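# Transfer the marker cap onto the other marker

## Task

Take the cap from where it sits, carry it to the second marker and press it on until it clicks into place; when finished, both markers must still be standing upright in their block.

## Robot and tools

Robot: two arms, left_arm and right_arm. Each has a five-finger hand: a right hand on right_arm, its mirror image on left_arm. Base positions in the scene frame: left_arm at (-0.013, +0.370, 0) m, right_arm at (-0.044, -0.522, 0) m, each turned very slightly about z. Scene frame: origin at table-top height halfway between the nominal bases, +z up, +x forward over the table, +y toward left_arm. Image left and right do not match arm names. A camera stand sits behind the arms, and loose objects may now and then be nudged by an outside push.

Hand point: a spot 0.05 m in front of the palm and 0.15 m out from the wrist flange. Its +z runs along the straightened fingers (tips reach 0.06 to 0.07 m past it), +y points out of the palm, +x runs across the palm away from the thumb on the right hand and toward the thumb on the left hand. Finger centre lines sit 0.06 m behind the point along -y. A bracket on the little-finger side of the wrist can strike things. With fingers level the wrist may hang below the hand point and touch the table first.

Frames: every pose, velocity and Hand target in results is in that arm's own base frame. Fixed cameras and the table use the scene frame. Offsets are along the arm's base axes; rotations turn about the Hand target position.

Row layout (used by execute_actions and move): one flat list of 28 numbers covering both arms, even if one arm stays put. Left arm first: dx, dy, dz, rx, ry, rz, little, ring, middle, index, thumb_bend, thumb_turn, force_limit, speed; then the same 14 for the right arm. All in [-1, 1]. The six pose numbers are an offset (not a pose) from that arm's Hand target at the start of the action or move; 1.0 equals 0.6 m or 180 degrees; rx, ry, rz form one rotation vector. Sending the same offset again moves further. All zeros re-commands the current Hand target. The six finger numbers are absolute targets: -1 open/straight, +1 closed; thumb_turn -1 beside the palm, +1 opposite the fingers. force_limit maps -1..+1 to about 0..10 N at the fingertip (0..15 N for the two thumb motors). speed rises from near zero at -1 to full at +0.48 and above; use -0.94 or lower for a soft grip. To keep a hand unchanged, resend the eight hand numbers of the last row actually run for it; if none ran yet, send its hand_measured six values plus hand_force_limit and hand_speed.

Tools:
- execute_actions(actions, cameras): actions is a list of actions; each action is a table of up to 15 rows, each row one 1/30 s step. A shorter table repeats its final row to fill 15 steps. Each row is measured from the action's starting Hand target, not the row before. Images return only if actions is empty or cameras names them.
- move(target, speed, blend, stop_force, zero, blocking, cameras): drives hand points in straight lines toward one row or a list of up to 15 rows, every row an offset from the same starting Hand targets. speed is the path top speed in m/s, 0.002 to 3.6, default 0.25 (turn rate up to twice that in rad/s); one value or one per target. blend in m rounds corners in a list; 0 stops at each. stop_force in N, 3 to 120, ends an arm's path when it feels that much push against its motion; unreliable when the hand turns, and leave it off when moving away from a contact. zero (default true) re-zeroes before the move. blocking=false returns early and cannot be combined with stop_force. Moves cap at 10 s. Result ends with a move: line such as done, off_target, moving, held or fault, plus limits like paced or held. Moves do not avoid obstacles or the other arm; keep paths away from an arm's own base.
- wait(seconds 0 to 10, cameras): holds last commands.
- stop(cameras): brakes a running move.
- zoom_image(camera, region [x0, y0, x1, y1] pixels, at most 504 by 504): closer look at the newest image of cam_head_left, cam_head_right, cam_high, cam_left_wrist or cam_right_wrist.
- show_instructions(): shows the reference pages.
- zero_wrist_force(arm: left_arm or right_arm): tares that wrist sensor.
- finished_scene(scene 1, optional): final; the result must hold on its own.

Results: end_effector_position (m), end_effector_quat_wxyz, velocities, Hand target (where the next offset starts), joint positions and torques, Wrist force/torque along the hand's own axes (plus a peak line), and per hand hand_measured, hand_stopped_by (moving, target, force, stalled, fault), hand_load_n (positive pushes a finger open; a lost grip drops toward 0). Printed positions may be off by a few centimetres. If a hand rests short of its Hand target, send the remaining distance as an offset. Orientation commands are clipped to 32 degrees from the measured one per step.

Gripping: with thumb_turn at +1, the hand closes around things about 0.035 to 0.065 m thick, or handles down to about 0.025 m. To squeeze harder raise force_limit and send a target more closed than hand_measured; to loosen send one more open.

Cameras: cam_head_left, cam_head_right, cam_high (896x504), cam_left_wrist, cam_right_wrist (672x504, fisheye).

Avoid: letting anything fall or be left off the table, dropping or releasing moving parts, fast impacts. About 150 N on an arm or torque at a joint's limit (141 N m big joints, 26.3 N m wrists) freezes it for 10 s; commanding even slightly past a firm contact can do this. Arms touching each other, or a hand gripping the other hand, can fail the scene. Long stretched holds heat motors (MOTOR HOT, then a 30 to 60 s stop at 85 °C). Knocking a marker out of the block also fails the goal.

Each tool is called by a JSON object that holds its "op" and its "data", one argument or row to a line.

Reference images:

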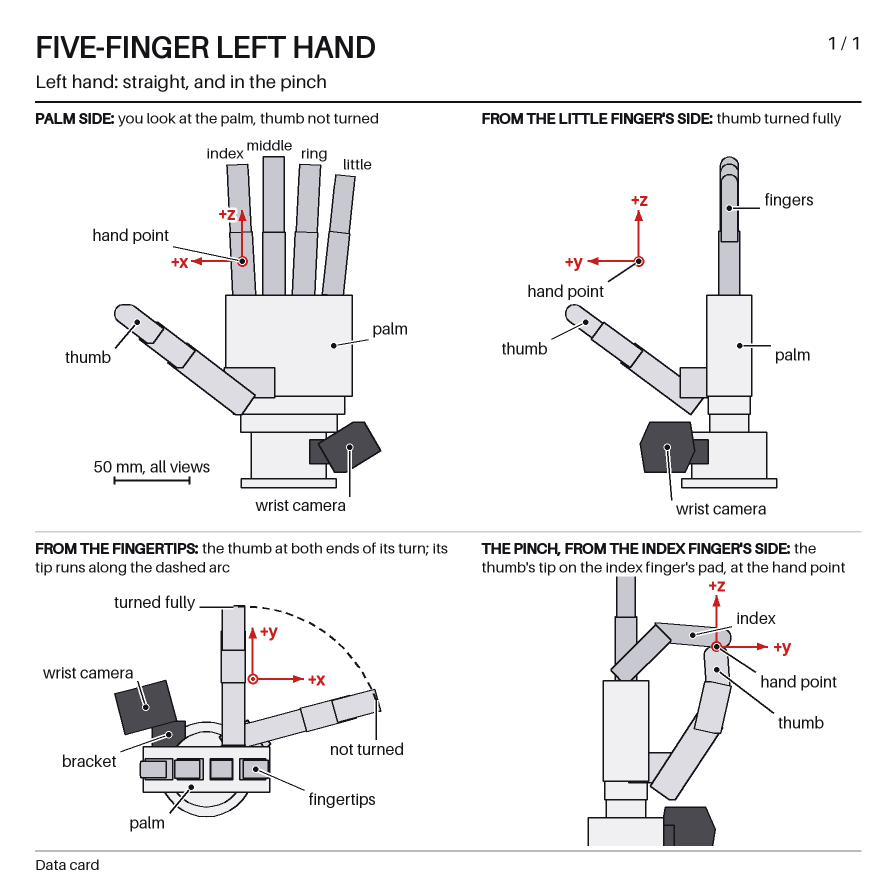

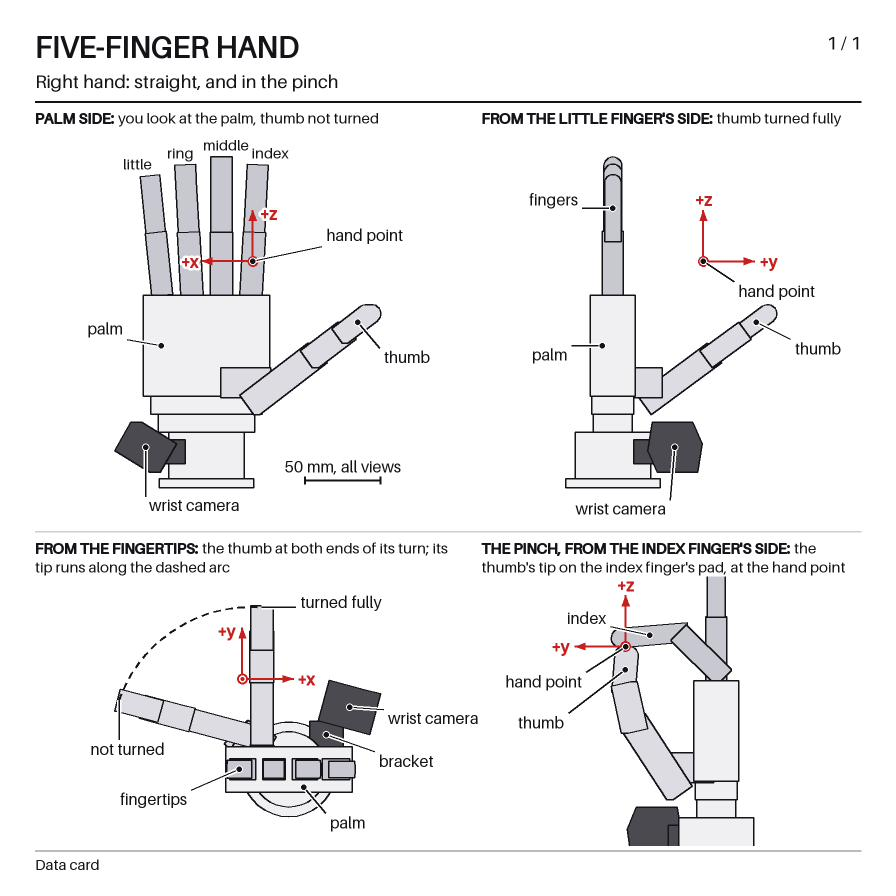

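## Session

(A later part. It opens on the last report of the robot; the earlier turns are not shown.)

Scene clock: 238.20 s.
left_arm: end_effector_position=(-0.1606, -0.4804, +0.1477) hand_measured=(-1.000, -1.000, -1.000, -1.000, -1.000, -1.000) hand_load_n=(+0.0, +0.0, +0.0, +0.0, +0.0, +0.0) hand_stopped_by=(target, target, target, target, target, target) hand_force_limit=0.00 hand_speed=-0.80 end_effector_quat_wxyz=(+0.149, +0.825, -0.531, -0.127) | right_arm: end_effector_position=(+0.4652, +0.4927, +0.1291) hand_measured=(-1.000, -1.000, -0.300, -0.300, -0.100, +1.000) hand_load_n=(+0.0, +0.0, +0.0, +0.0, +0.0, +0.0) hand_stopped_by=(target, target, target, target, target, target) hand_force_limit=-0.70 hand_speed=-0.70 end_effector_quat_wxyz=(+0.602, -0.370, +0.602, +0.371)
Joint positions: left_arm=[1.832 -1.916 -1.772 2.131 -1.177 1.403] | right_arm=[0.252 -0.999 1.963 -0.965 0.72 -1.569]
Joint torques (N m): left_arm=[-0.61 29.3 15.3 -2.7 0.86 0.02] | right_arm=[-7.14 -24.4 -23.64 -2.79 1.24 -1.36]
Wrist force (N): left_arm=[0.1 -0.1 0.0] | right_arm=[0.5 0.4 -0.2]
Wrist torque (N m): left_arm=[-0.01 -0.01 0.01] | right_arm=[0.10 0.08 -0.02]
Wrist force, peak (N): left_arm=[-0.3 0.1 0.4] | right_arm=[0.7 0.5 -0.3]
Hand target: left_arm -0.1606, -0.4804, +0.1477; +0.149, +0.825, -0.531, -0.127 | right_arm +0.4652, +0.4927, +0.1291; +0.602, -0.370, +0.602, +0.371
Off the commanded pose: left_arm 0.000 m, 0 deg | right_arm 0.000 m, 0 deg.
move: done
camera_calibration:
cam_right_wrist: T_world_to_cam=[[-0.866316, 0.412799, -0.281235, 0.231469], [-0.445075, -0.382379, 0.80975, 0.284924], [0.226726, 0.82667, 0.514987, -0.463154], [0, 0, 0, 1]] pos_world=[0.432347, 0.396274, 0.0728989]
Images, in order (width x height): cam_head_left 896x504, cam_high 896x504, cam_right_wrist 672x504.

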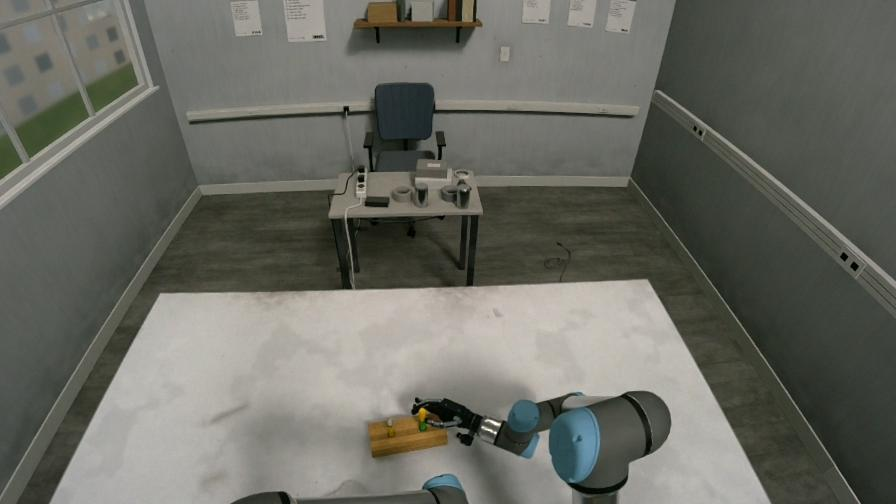

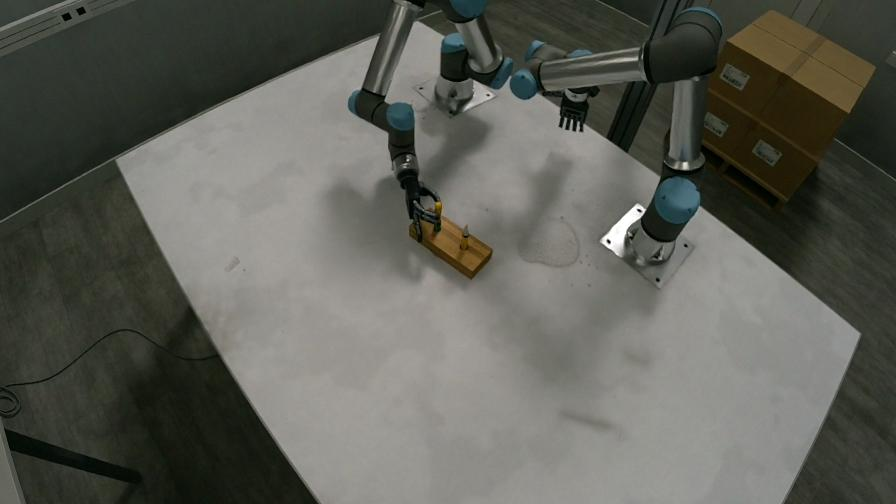

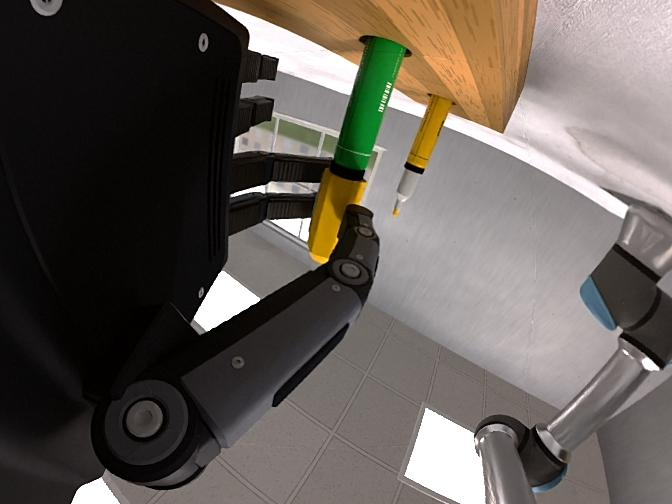

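{"op": "move", "data": {
  "target": [0,0,0,0,0,0,-1,-1,-1,-1,-1,-1,0,-0.8,0,0,0,0,0,0,-1,-1,0.15,0.15,0.0,1,-0.8,-0.92],
  "cameras": ["cam_high","cam_head_left","cam_right_wrist"]
}}

{"op": "zoom_image", "data": {
  "camera": "cam_right_wrist",
  "region": [180, 60, 450, 330]
}}

{"op": "zoom_image", "data": {
  "camera": "cam_high",
  "region": [390, 160, 490, 260]
}}

{"op": "zoom_image", "data": {
  "camera": "cam_head_left",
  "region": [390, 370, 490, 450]
}}

Scene clock: 259.90 s.
left_arm: end_effector_position=(-0.1606, -0.4804, +0.1477) hand_measured=(-1.000, -1.000, -1.000, -1.000, -1.000, -1.000) hand_load_n=(+0.0, +0.0, +0.0, +0.0, +0.0, +0.0) hand_stopped_by=(target, target, target, target, target, target) hand_force_limit=0.00 hand_speed=-0.80 end_effector_quat_wxyz=(+0.149, +0.825, -0.531, -0.127) | right_arm: end_effector_position=(+0.4652, +0.4927, +0.1291) hand_measured=(-1.000, -1.000, -0.136, -0.136, -0.018, +1.000) hand_load_n=(+0.0, +0.0, +1.0, +1.5, +2.0, -0.5) hand_stopped_by=(target, target, force, force, force, target) hand_force_limit=-0.80 hand_speed=-0.92 end_effector_quat_wxyz=(+0.602, -0.370, +0.602, +0.371)
Joint positions: left_arm=[1.832 -1.916 -1.772 2.131 -1.177 1.403] | right_arm=[0.252 -0.999 1.963 -0.965 0.72 -1.569]
Joint torques (N m): left_arm=[0.13 28.74 16.1 -2.68 0.93 -0.21] | right_arm=[-4.44 -23.39 -20.3 -2.63 0.82 -1.46]
Wrist force (N): left_arm=[0.0 -0.1 0.1] | right_arm=[-0.1 0.4 0.1]
Wrist torque (N m): left_arm=[-0.01 0.00 0.00] | right_arm=[0.09 0.09 -0.04]
Wrist force, peak (N): left_arm=[-0.2 -0.2 0.4] | right_arm=[0.4 0.8 -0.2]
Hand target: left_arm -0.1606, -0.4804, +0.1477; +0.149, +0.825, -0.531, -0.127 | right_arm +0.4652, +0.4927, +0.1291; +0.602, -0.370, +0.602, +0.371
Off the commanded pose: left_arm 0.000 m, 0 deg | right_arm 0.000 m, 0 deg.
move: done
camera_calibration:
cam_right_wrist: T_world_to_cam=[[-0.866316, 0.412799, -0.281235, 0.231469], [-0.445075, -0.382379, 0.80975, 0.284924], [0.226726, 0.82667, 0.514987, -0.463154], [0, 0, 0, 1]] pos_world=[0.432347, 0.396274, 0.0728989]
Images, in order (width x height): cam_head_left 896x504, cam_high 896x504, cam_right_wrist 672x504.

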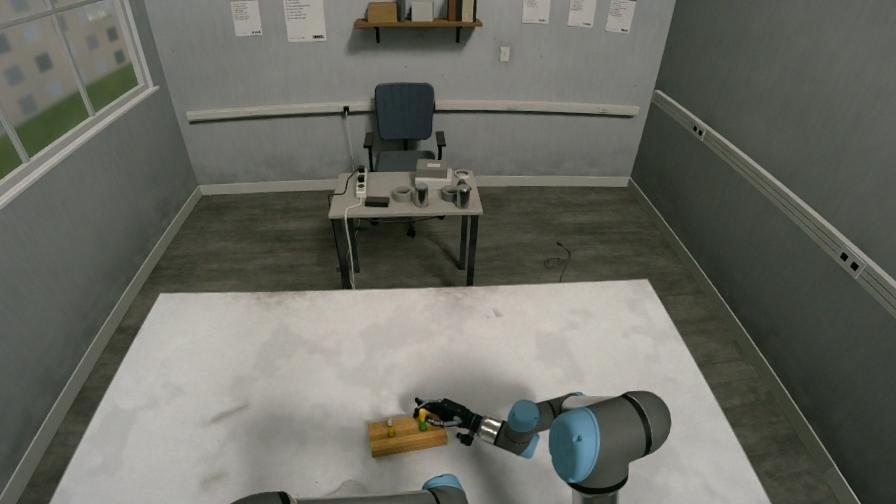

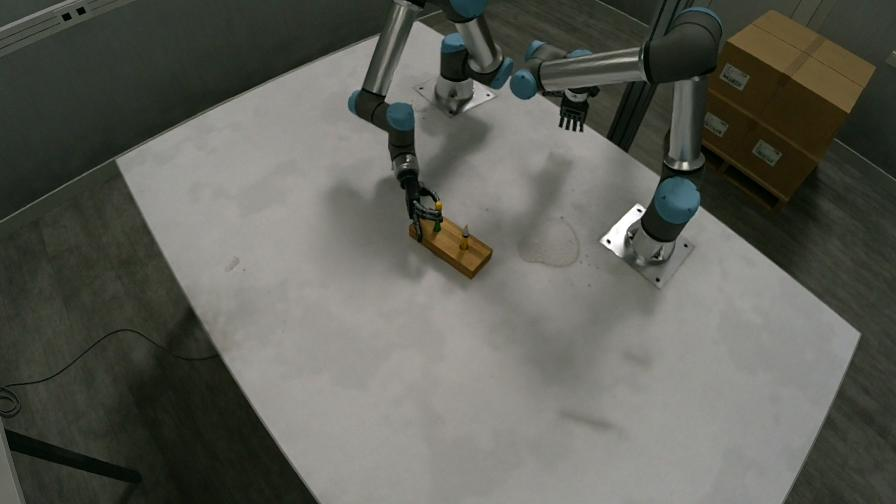

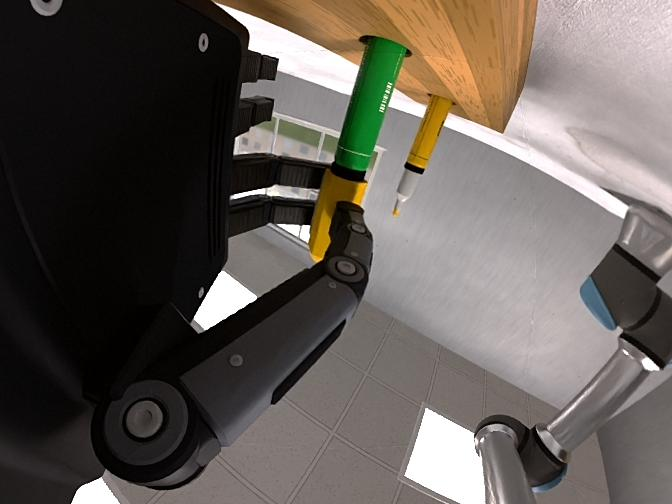

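Scaled by 1.867 from the camera's 672x504 image, which has a finer 960x720 frame.

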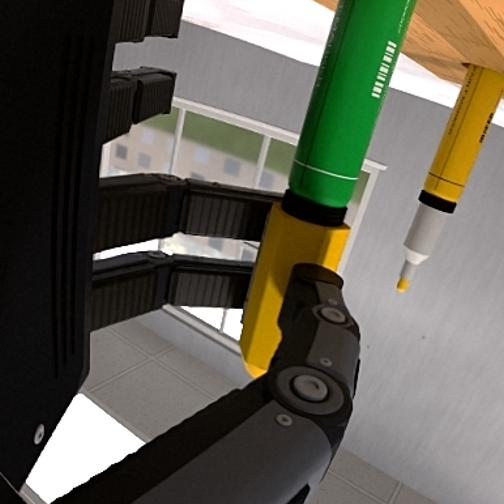

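Scaled by 5.040 from the camera's 896x504 image, which has a finer 1280x720 frame.

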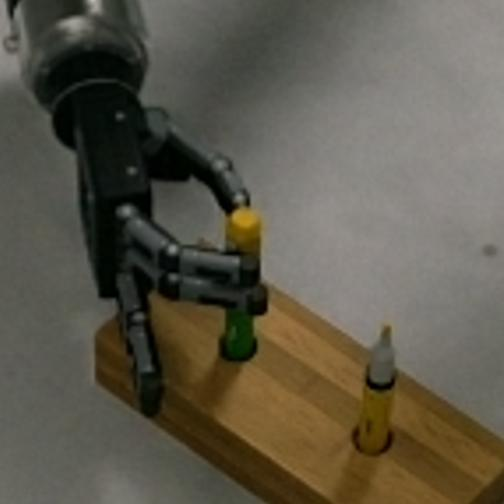

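Scaled by 5.040 from the camera's 896x504 image, which has a finer 1280x720 frame.

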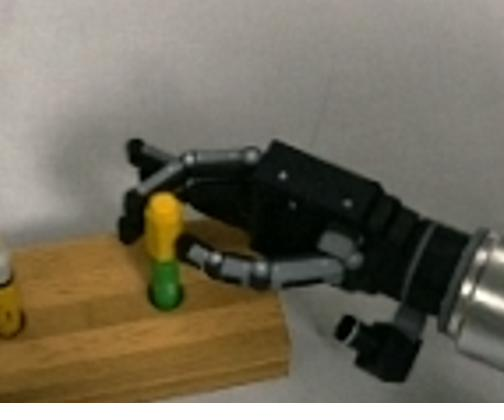

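{"op": "move", "data": {
  "target": [0,0,0,0,0,0,-1,-1,-1,-1,-1,-1,0,-0.8,0,0,0,0,0,0,-1,-1,0.35,0.35,0.3,1,0.0,-0.9],
  "cameras": ["cam_high","cam_right_wrist"]
}}

{"op": "zoom_image", "data": {
  "camera": "cam_right_wrist",
  "region": [180, 60, 450, 330]
}}

{"op": "zoom_image", "data": {
  "camera": "cam_high",
  "region": [390, 160, 490, 260]
}}

Scene clock: 265.43 s.
left_arm: end_effector_position=(-0.1606, -0.4804, +0.1477) hand_measured=(-1.000, -1.000, -1.000, -1.000, -1.000, -1.000) hand_load_n=(+0.0, +0.0, +0.0, +0.0, +0.0, +0.0) hand_stopped_by=(target, target, target, target, target, target) hand_force_limit=0.00 hand_speed=-0.80 end_effector_quat_wxyz=(+0.149, +0.825, -0.531, -0.127) | right_arm: end_effector_position=(+0.4652, +0.4927, +0.1291) hand_measured=(-1.000, -1.000, -0.112, -0.112, -0.010, +1.000) hand_load_n=(+0.0, +0.0, +6.0, +5.0, +9.5, +0.0) hand_stopped_by=(target, target, force, force, force, target) hand_force_limit=0.00 hand_speed=-0.90 end_effector_quat_wxyz=(+0.602, -0.370, +0.602, +0.371)
Joint positions: left_arm=[1.832 -1.916 -1.772 2.131 -1.177 1.403] | right_arm=[0.252 -0.999 1.963 -0.965 0.72 -1.569]
Joint torques (N m): left_arm=[-0.5 28.28 15.04 -2.86 0.86 0.01] | right_arm=[-2.27 -23.64 -17.34 -2.3 0.2 -1.46]
Wrist force (N): left_arm=[0.1 0.0 0.1] | right_arm=[-1.9 0.0 -0.4]
Wrist torque (N m): left_arm=[-0.01 -0.01 0.01] | right_arm=[0.08 0.09 -0.06]
Wrist force, peak (N): left_arm=[0.2 -0.2 -0.4] | right_arm=[-2.0 0.2 -0.4]
Hand target: left_arm -0.1606, -0.4804, +0.1477; +0.149, +0.825, -0.531, -0.127 | right_arm +0.4652, +0.4927, +0.1291; +0.602, -0.370, +0.602, +0.371
Off the commanded pose: left_arm 0.000 m, 0 deg | right_arm 0.000 m, 0 deg.
move: done
camera_calibration:
cam_right_wrist: T_world_to_cam=[[-0.866316, 0.412799, -0.281235, 0.231469], [-0.445075, -0.382379, 0.80975, 0.284924], [0.226726, 0.82667, 0.514987, -0.463154], [0, 0, 0, 1]] pos_world=[0.432347, 0.396274, 0.0728989]
Images, in order (width x height): cam_high 896x504, cam_right_wrist 672x504.

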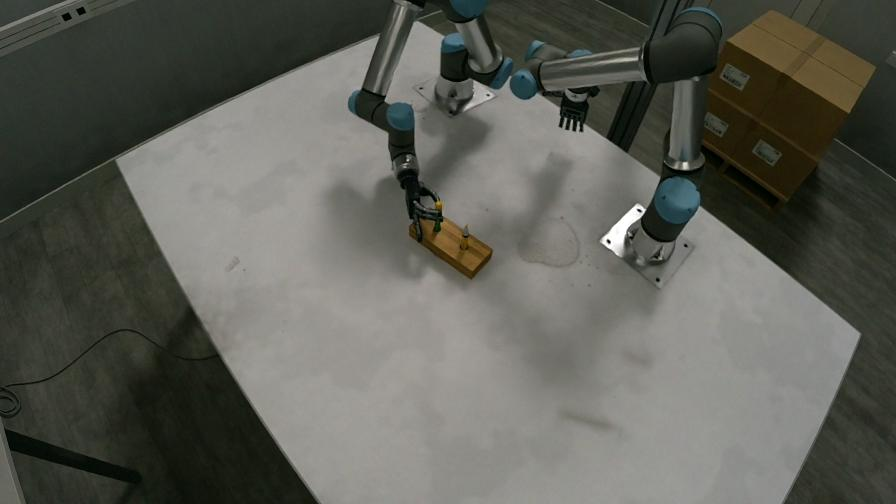

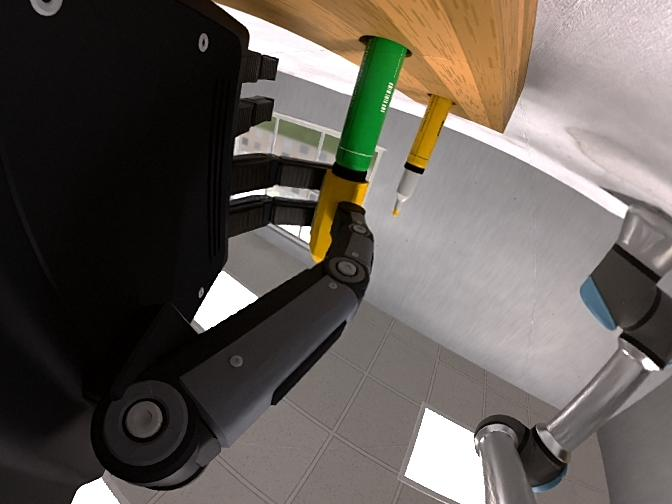

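Scaled by 1.867 from the camera's 672x504 image, which has a finer 960x720 frame.

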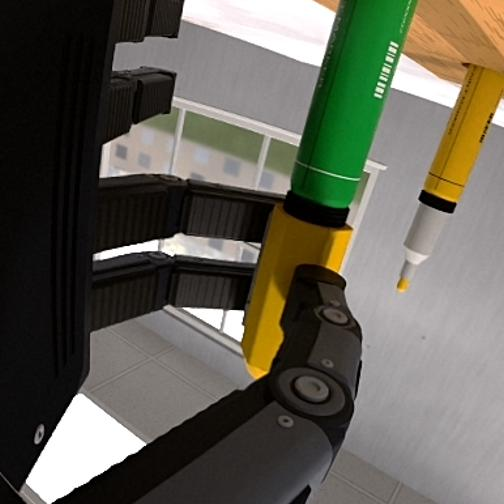

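Scaled by 5.040 from the camera's 896x504 image, which has a finer 1280x720 frame.

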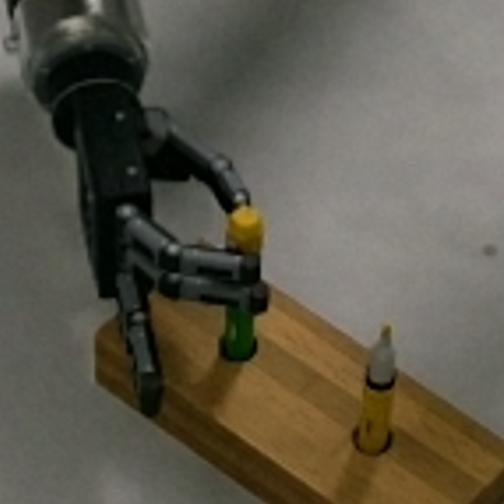

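{"op": "move", "data": {
  "target": [0,0,0,0,0,0,-1,-1,-1,-1,-1,-1,0,-0.8,0,0,0.02,0,0,0,-1,-1,0.35,0.35,0.3,1,0.0,-0.9],
  "speed": 0.04,
  "cameras": ["cam_high","cam_head_left","cam_right_wrist"]
}}

{"op": "zoom_image", "data": {
  "camera": "cam_right_wrist",
  "region": [180, 0, 450, 270]
}}

{"op": "zoom_image", "data": {
  "camera": "cam_high",
  "region": [390, 160, 490, 260]
}}

{"op": "zoom_image", "data": {
  "camera": "cam_head_left",
  "region": [390, 370, 490, 450]
}}

Scene clock: 270.83 s.
left_arm: end_effector_position=(-0.1606, -0.4804, +0.1477) hand_measured=(-1.000, -1.000, -1.000, -1.000, -1.000, -1.000) hand_load_n=(+0.0, +0.0, +0.0, +0.0, +0.0, +0.0) hand_stopped_by=(target, target, target, target, target, target) hand_force_limit=0.00 hand_speed=-0.80 end_effector_quat_wxyz=(+0.149, +0.825, -0.531, -0.127) | right_arm: end_effector_position=(+0.4652, +0.4927, +0.1412) hand_measured=(-1.000, -1.000, -0.110, -0.110, -0.008, +1.000) hand_load_n=(+0.0, +0.0, +0.0, +0.0, +0.0, +0.0) hand_stopped_by=(target, target, force, force, force, target) hand_force_limit=0.00 hand_speed=-0.90 end_effector_quat_wxyz=(+0.602, -0.370, +0.602, +0.371) end_effector_velocity=(+0.000, +0.000, -0.001) end_effector_angular_velocity=(+0.000, -0.001, +0.000)
Joint positions: left_arm=[1.832 -1.916 -1.772 2.131 -1.177 1.403] | right_arm=[0.252 -1.024 1.96 -0.937 0.72 -1.569]
Joint velocities: left_arm=[within noise] | right_arm=[0 0.003 0 -0.005 0 0]
Joint torques (N m): left_arm=[-0.14 28.21 15.83 -2.93 0.98 -0.07] | right_arm=[1.68 -23.83 -20.44 -2.59 0.07 0.38]
Wrist force (N): left_arm=[-0.2 0.0 0.3] | right_arm=[-0.3 0.3 -0.2]
Wrist torque (N m): left_arm=[-0.02 0.03 -0.01] | right_arm=[0.07 0.19 -0.07]
Wrist force, peak (N): left_arm=[0.0 -0.5 0.1] | right_arm=[-2.2 0.2 0.0]
Hand target: left_arm -0.1606, -0.4804, +0.1477; +0.149, +0.825, -0.531, -0.127 | right_arm +0.4652, +0.4927, +0.1411; +0.602, -0.370, +0.602, +0.371
Off the commanded pose: left_arm 0.000 m, 0 deg | right_arm 0.000 m, 0 deg.
move: done
camera_calibration:
cam_right_wrist: T_world_to_cam=[[-0.866316, 0.412799, -0.281235, 0.234872], [-0.445075, -0.382379, 0.80975, 0.275126], [0.226726, 0.82667, 0.514987, -0.469386], [0, 0, 0, 1]] pos_world=[0.432347, 0.396274, 0.0849989]
Images, in order (width x height): cam_head_left 896x504, cam_high 896x504, cam_right_wrist 672x504.

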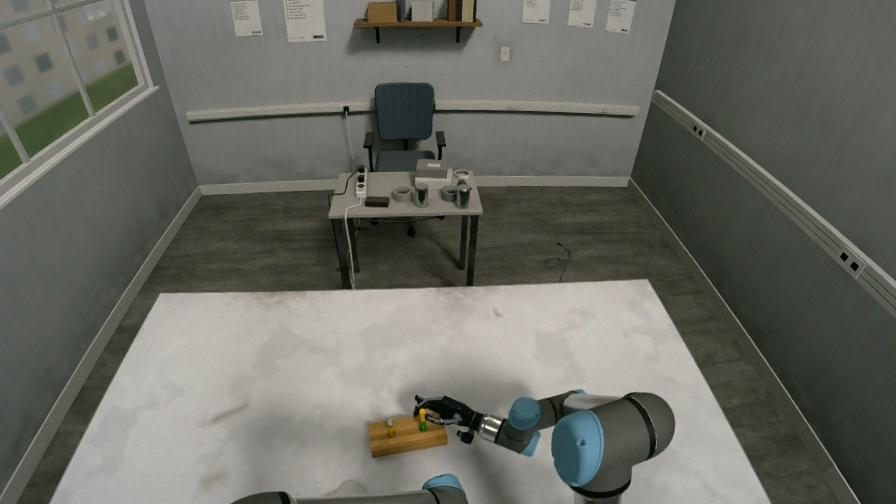

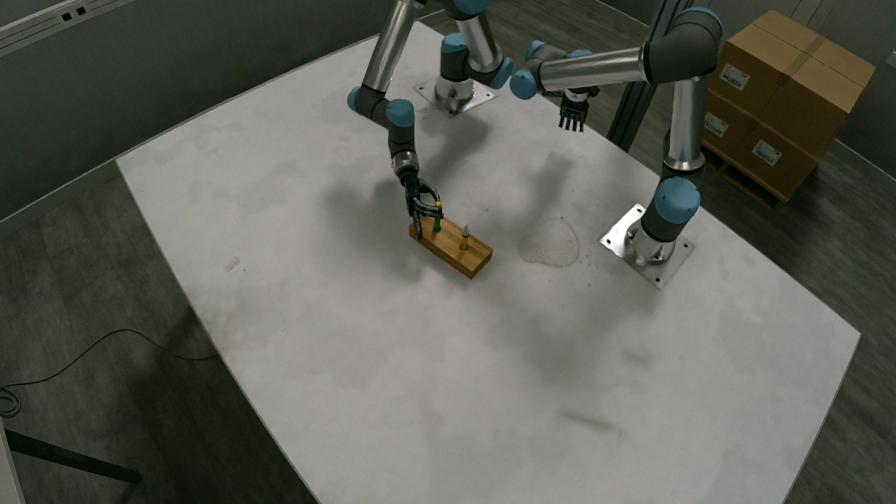

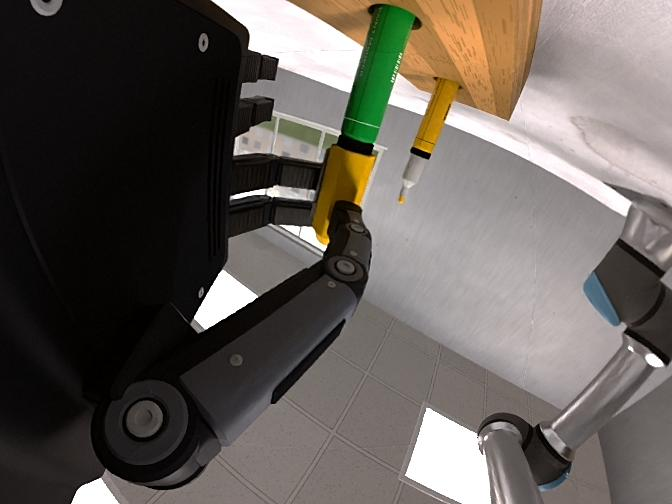

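Scaled by 1.867 from the camera's 672x504 image, which has a finer 960x720 frame.

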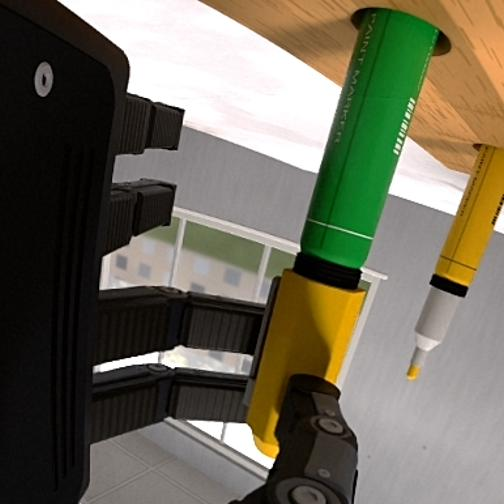

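Scaled by 5.040 from the camera's 896x504 image, which has a finer 1280x720 frame.

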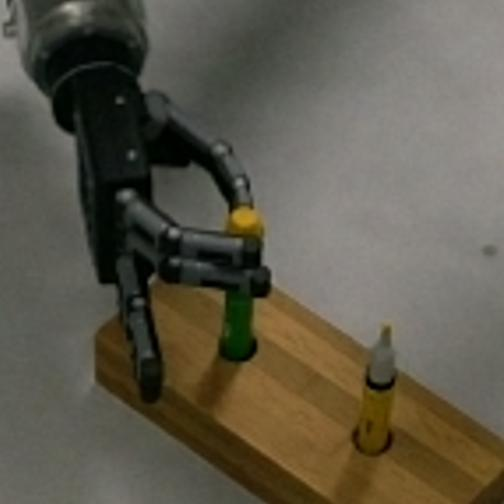

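Scaled by 5.040 from the camera's 896x504 image, which has a finer 1280x720 frame.

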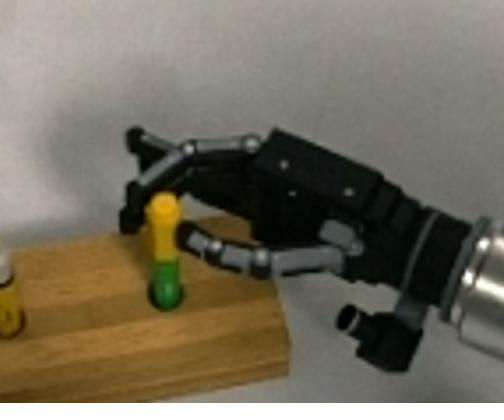

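{"op": "move", "data": {
  "target": [
    [0,0,0,0,0,0,-1,-1,-1,-1,-1,-1,0,-0.8,0,0,0,0,0,0,-1,-1,-0.3,-0.3,-0.12,1,0.0,-0.7],
    [0,0,0,0,0,0,-1,-1,-1,-1,-1,-1,0,-0.8,0,0,-0.0283,0,0,0,-1,-1,-0.3,-0.3,-0.12,1,0.0,-0.7],
    [0,0,0,0,0,0,-1,-1,-1,-1,-1,-1,0,-0.8,0,0,-0.0283,0,0,0,-1,-1,0.2,0.2,0.2,1,-0.8,-0.9]
  ],
  "speed": 0.08,
  "cameras": ["cam_high","cam_head_left","cam_right_wrist"]
}}

{"op": "zoom_image", "data": {
  "camera": "cam_right_wrist",
  "region": [180, 60, 450, 330]
}}

{"op": "zoom_image", "data": {
  "camera": "cam_high",
  "region": [390, 160, 490, 260]
}}

Scene clock: 295.87 s.
left_arm: end_effector_position=(-0.1606, -0.4804, +0.1477) hand_measured=(-1.000, -1.000, -1.000, -1.000, -1.000, -1.000) hand_load_n=(+0.0, +0.0, +0.0, +0.0, +0.0, +0.0) hand_stopped_by=(target, target, target, target, target, target) hand_force_limit=0.00 hand_speed=-0.80 end_effector_quat_wxyz=(+0.149, +0.825, -0.531, -0.127) | right_arm: end_effector_position=(+0.4652, +0.4927, +0.1241) hand_measured=(-1.000, -1.000, -0.078, -0.068, -0.008, +1.000) hand_load_n=(+0.0, +0.0, +1.5, +2.5, +4.0, -0.5) hand_stopped_by=(target, target, force, force, force, target) hand_force_limit=-0.80 hand_speed=-0.90 end_effector_quat_wxyz=(+0.602, -0.370, +0.602, +0.371)
Joint positions: left_arm=[1.832 -1.916 -1.772 2.131 -1.177 1.403] | right_arm=[0.252 -0.989 1.964 -0.977 0.72 -1.569]
Joint torques (N m): left_arm=[-0.05 28.57 15.94 -2.8 0.97 0.16] | right_arm=[2.65 -43.86 -24.18 1.1 0.27 1.59]
Wrist force (N): left_arm=[0.0 0.0 0.1] | right_arm=[-0.1 0.2 -0.3]
Wrist torque (N m): left_arm=[-0.01 0.01 0.00] | right_arm=[0.07 0.11 -0.02]
Wrist force, peak (N): left_arm=[-0.2 -0.4 0.2] | right_arm=[0.9 0.4 -0.5]
Hand target: left_arm -0.1606, -0.4804, +0.1477; +0.149, +0.825, -0.531, -0.127 | right_arm +0.4652, +0.4927, +0.1241; +0.602, -0.370, +0.602, +0.371
Off the commanded pose: left_arm 0.000 m, 0 deg | right_arm 0.000 m, 0 deg.
move: done
camera_calibration:
cam_right_wrist: T_world_to_cam=[[-0.866316, 0.412799, -0.281235, 0.229976], [-0.445075, -0.382379, 0.80975, 0.288928], [0.226726, 0.82667, 0.514987, -0.460557], [0, 0, 0, 1]] pos_world=[0.432247, 0.396274, 0.0678989]
Images, in order (width x height): cam_head_left 896x504, cam_high 896x504, cam_right_wrist 672x504.

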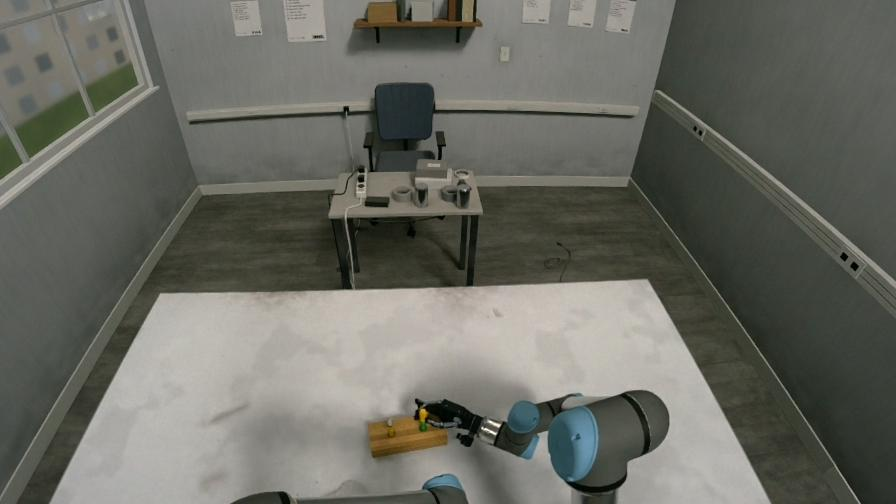

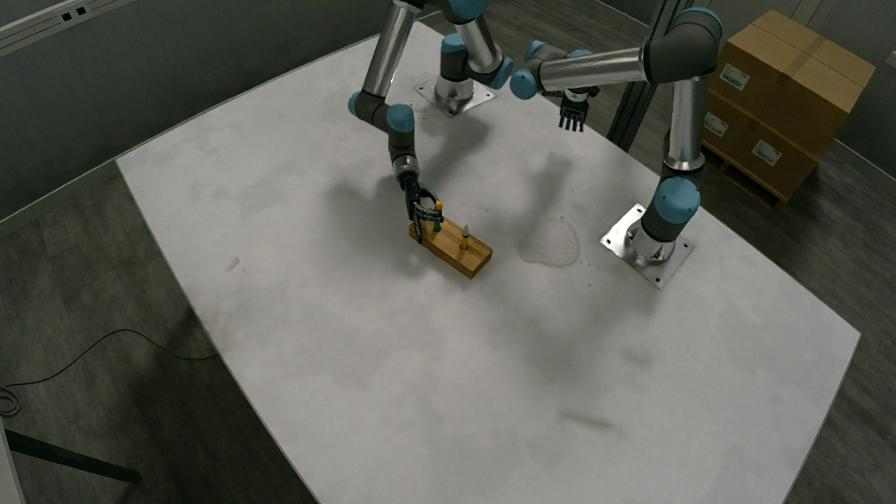

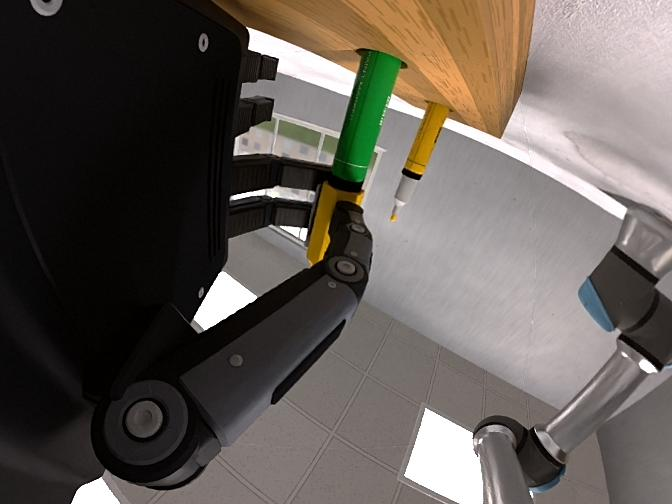

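Scaled by 1.867 from the camera's 672x504 image, which has a finer 960x720 frame.

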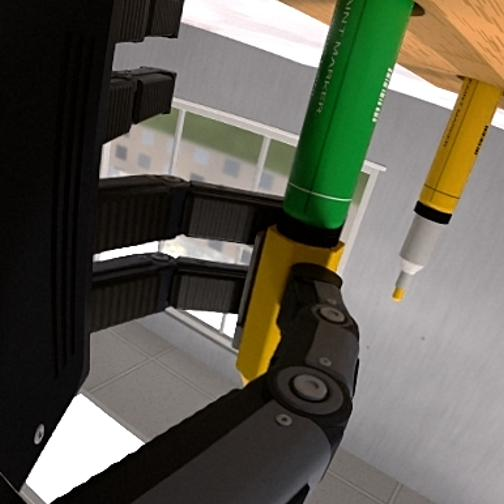

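Scaled by 5.040 from the camera's 896x504 image, which has a finer 1280x720 frame.

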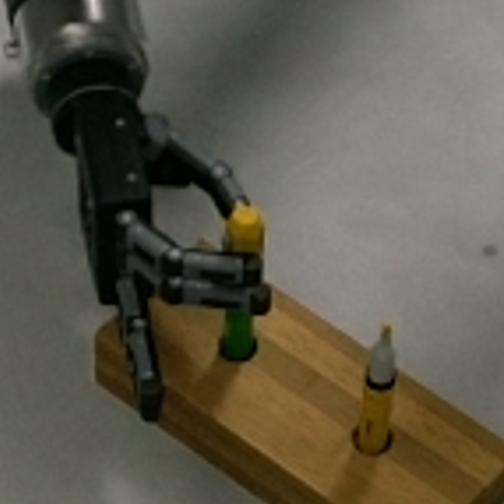

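{"op": "move", "data": {
  "target": [0,0,0,0,0,0,-1,-1,-1,-1,-1,-1,0,-0.8,0,0,0,0,0,0,-1,-1,0.4,0.4,0.4,1,0.6,-0.88],
  "cameras": []
}}

{"op": "move", "data": {
  "target": [0,0,0,0,0,0,-1,-1,-1,-1,-1,-1,0,-0.8,0,0,0.005,0,0,0,-1,-1,0.4,0.4,0.4,1,0.6,-0.88],
  "speed": 0.02,
  "cameras": ["cam_high","cam_right_wrist"]
}}

{"op": "zoom_image", "data": {
  "camera": "cam_right_wrist",
  "region": [180, 60, 450, 330]
}}

{"op": "zoom_image", "data": {
  "camera": "cam_high",
  "region": [390, 160, 490, 260]
}}

Scene clock: 299.73 s.
left_arm: end_effector_position=(-0.1606, -0.4804, +0.1477) hand_measured=(-1.000, -1.000, -1.000, -1.000, -1.000, -1.000) hand_load_n=(+0.0, +0.0, +0.0, +0.0, +0.0, +0.0) hand_stopped_by=(target, target, target, target, target, target) hand_force_limit=0.00 hand_speed=-0.80 end_effector_quat_wxyz=(+0.149, +0.825, -0.531, -0.127) | right_arm: end_effector_position=(+0.4652, +0.4927, +0.1241) hand_measured=(-1.000, -1.000, -0.048, -0.038, -0.002, +1.000) hand_load_n=(+0.0, +0.0, +8.5, +8.0, +12.5, -0.5) hand_stopped_by=(target, target, force, force, force, target) hand_force_limit=0.60 hand_speed=-0.88 end_effector_quat_wxyz=(+0.602, -0.370, +0.602, +0.371)
Joint positions: left_arm=[1.832 -1.916 -1.772 2.131 -1.177 1.403] | right_arm=[0.252 -0.989 1.964 -0.977 0.72 -1.569]
Joint torques (N m): left_arm=[-1.51 28.22 14.52 -2.91 0.93 0.05] | right_arm=[4.07 -39.75 -21.39 0.67 1.42 0.84]
Wrist force (N): left_arm=[0.1 0.0 0.1] | right_arm=[-1.8 -0.1 0.1]
Wrist torque (N m): left_arm=[-0.01 -0.01 0.01] | right_arm=[0.06 0.06 -0.04]
Wrist force, peak (N): left_arm=[0.6 -0.2 0.0] | right_arm=[-2.0 0.3 0.1]
Hand target: left_arm -0.1606, -0.4804, +0.1477; +0.149, +0.825, -0.531, -0.127 | right_arm +0.4652, +0.4927, +0.1241; +0.602, -0.370, +0.602, +0.371
Off the commanded pose: left_arm 0.000 m, 0 deg | right_arm 0.000 m, 0 deg.
move: done
No camera images: "cameras" was empty.

Scene clock: 300.43 s.
left_arm: end_effector_position=(-0.1606, -0.4804, +0.1477) hand_measured=(-1.000, -1.000, -1.000, -1.000, -1.000, -1.000) hand_load_n=(+0.0, +0.0, +0.0, +0.0, +0.0, +0.0) hand_stopped_by=(target, target, target, target, target, target) hand_force_limit=0.00 hand_speed=-0.80 end_effector_quat_wxyz=(+0.149, +0.825, -0.531, -0.127) | right_arm: end_effector_position=(+0.4652, +0.4927, +0.1271) hand_measured=(-1.000, -1.000, -0.048, -0.038, -0.002, +1.000) hand_load_n=(+0.0, +0.0, +8.5, +7.5, +12.5, -1.0) hand_stopped_by=(target, target, force, force, force, target) hand_force_limit=0.60 hand_speed=-0.88 end_effector_quat_wxyz=(+0.602, -0.370, +0.602, +0.371)
Joint positions: left_arm=[1.832 -1.916 -1.772 2.131 -1.177 1.403] | right_arm=[0.252 -0.995 1.963 -0.97 0.72 -1.569]
Joint torques (N m): left_arm=[-0.04 29.89 16.22 -2.77 0.89 0] | right_arm=[4.44 -35.24 -23.88 -0.14 1.47 1.15]
Wrist force (N): left_arm=[-0.1 0.1 0.1] | right_arm=[0.5 0.3 -0.1]
Wrist torque (N m): left_arm=[0.01 0.02 -0.01] | right_arm=[0.08 0.09 -0.01]
Wrist force, peak (N): left_arm=[0.0 -0.1 -0.4] | right_arm=[-1.7 0.0 0.0]
Hand target: left_arm -0.1606, -0.4804, +0.1477; +0.149, +0.825, -0.531, -0.127 | right_arm +0.4652, +0.4927, +0.1271; +0.602, -0.370, +0.602, +0.371
Off the commanded pose: left_arm 0.000 m, 0 deg | right_arm 0.000 m, 0 deg.
move: done
camera_calibration:
cam_right_wrist: T_world_to_cam=[[-0.866316, 0.412799, -0.281235, 0.230935], [-0.445075, -0.382379, 0.80975, 0.286462], [0.226726, 0.82667, 0.514987, -0.462176], [0, 0, 0, 1]] pos_world=[0.432347, 0.396274, 0.0709989]
Images, in order (width x height): cam_high 896x504, cam_right_wrist 672x504.

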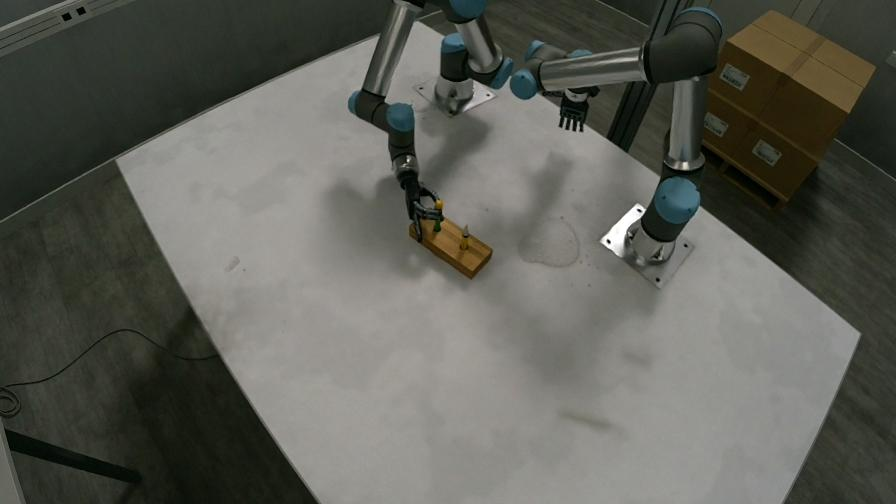

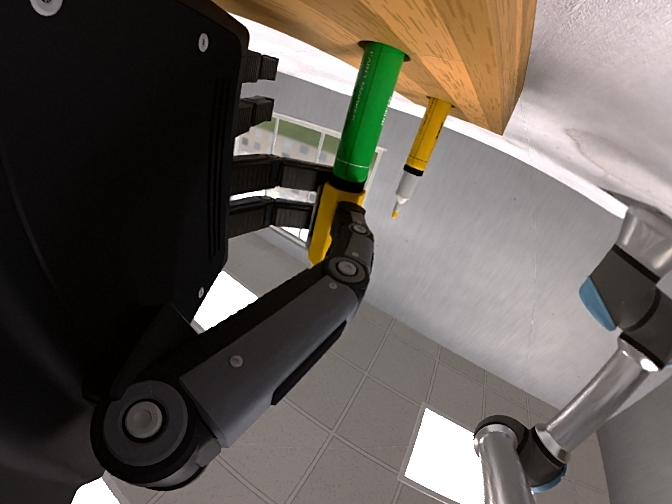

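Scaled by 1.867 from the camera's 672x504 image, which has a finer 960x720 frame.

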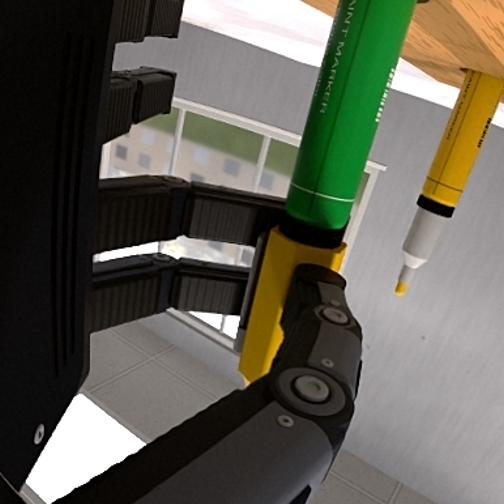

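Scaled by 5.040 from the camera's 896x504 image, which has a finer 1280x720 frame.

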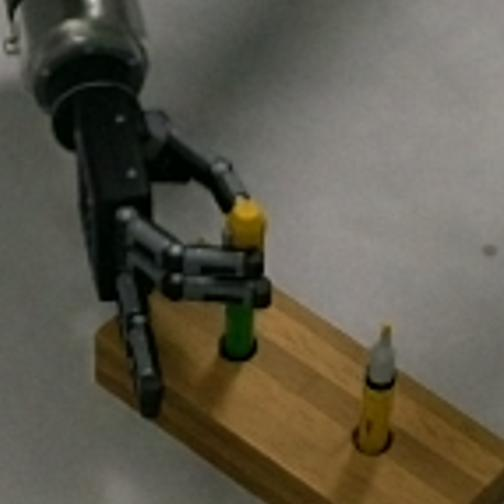

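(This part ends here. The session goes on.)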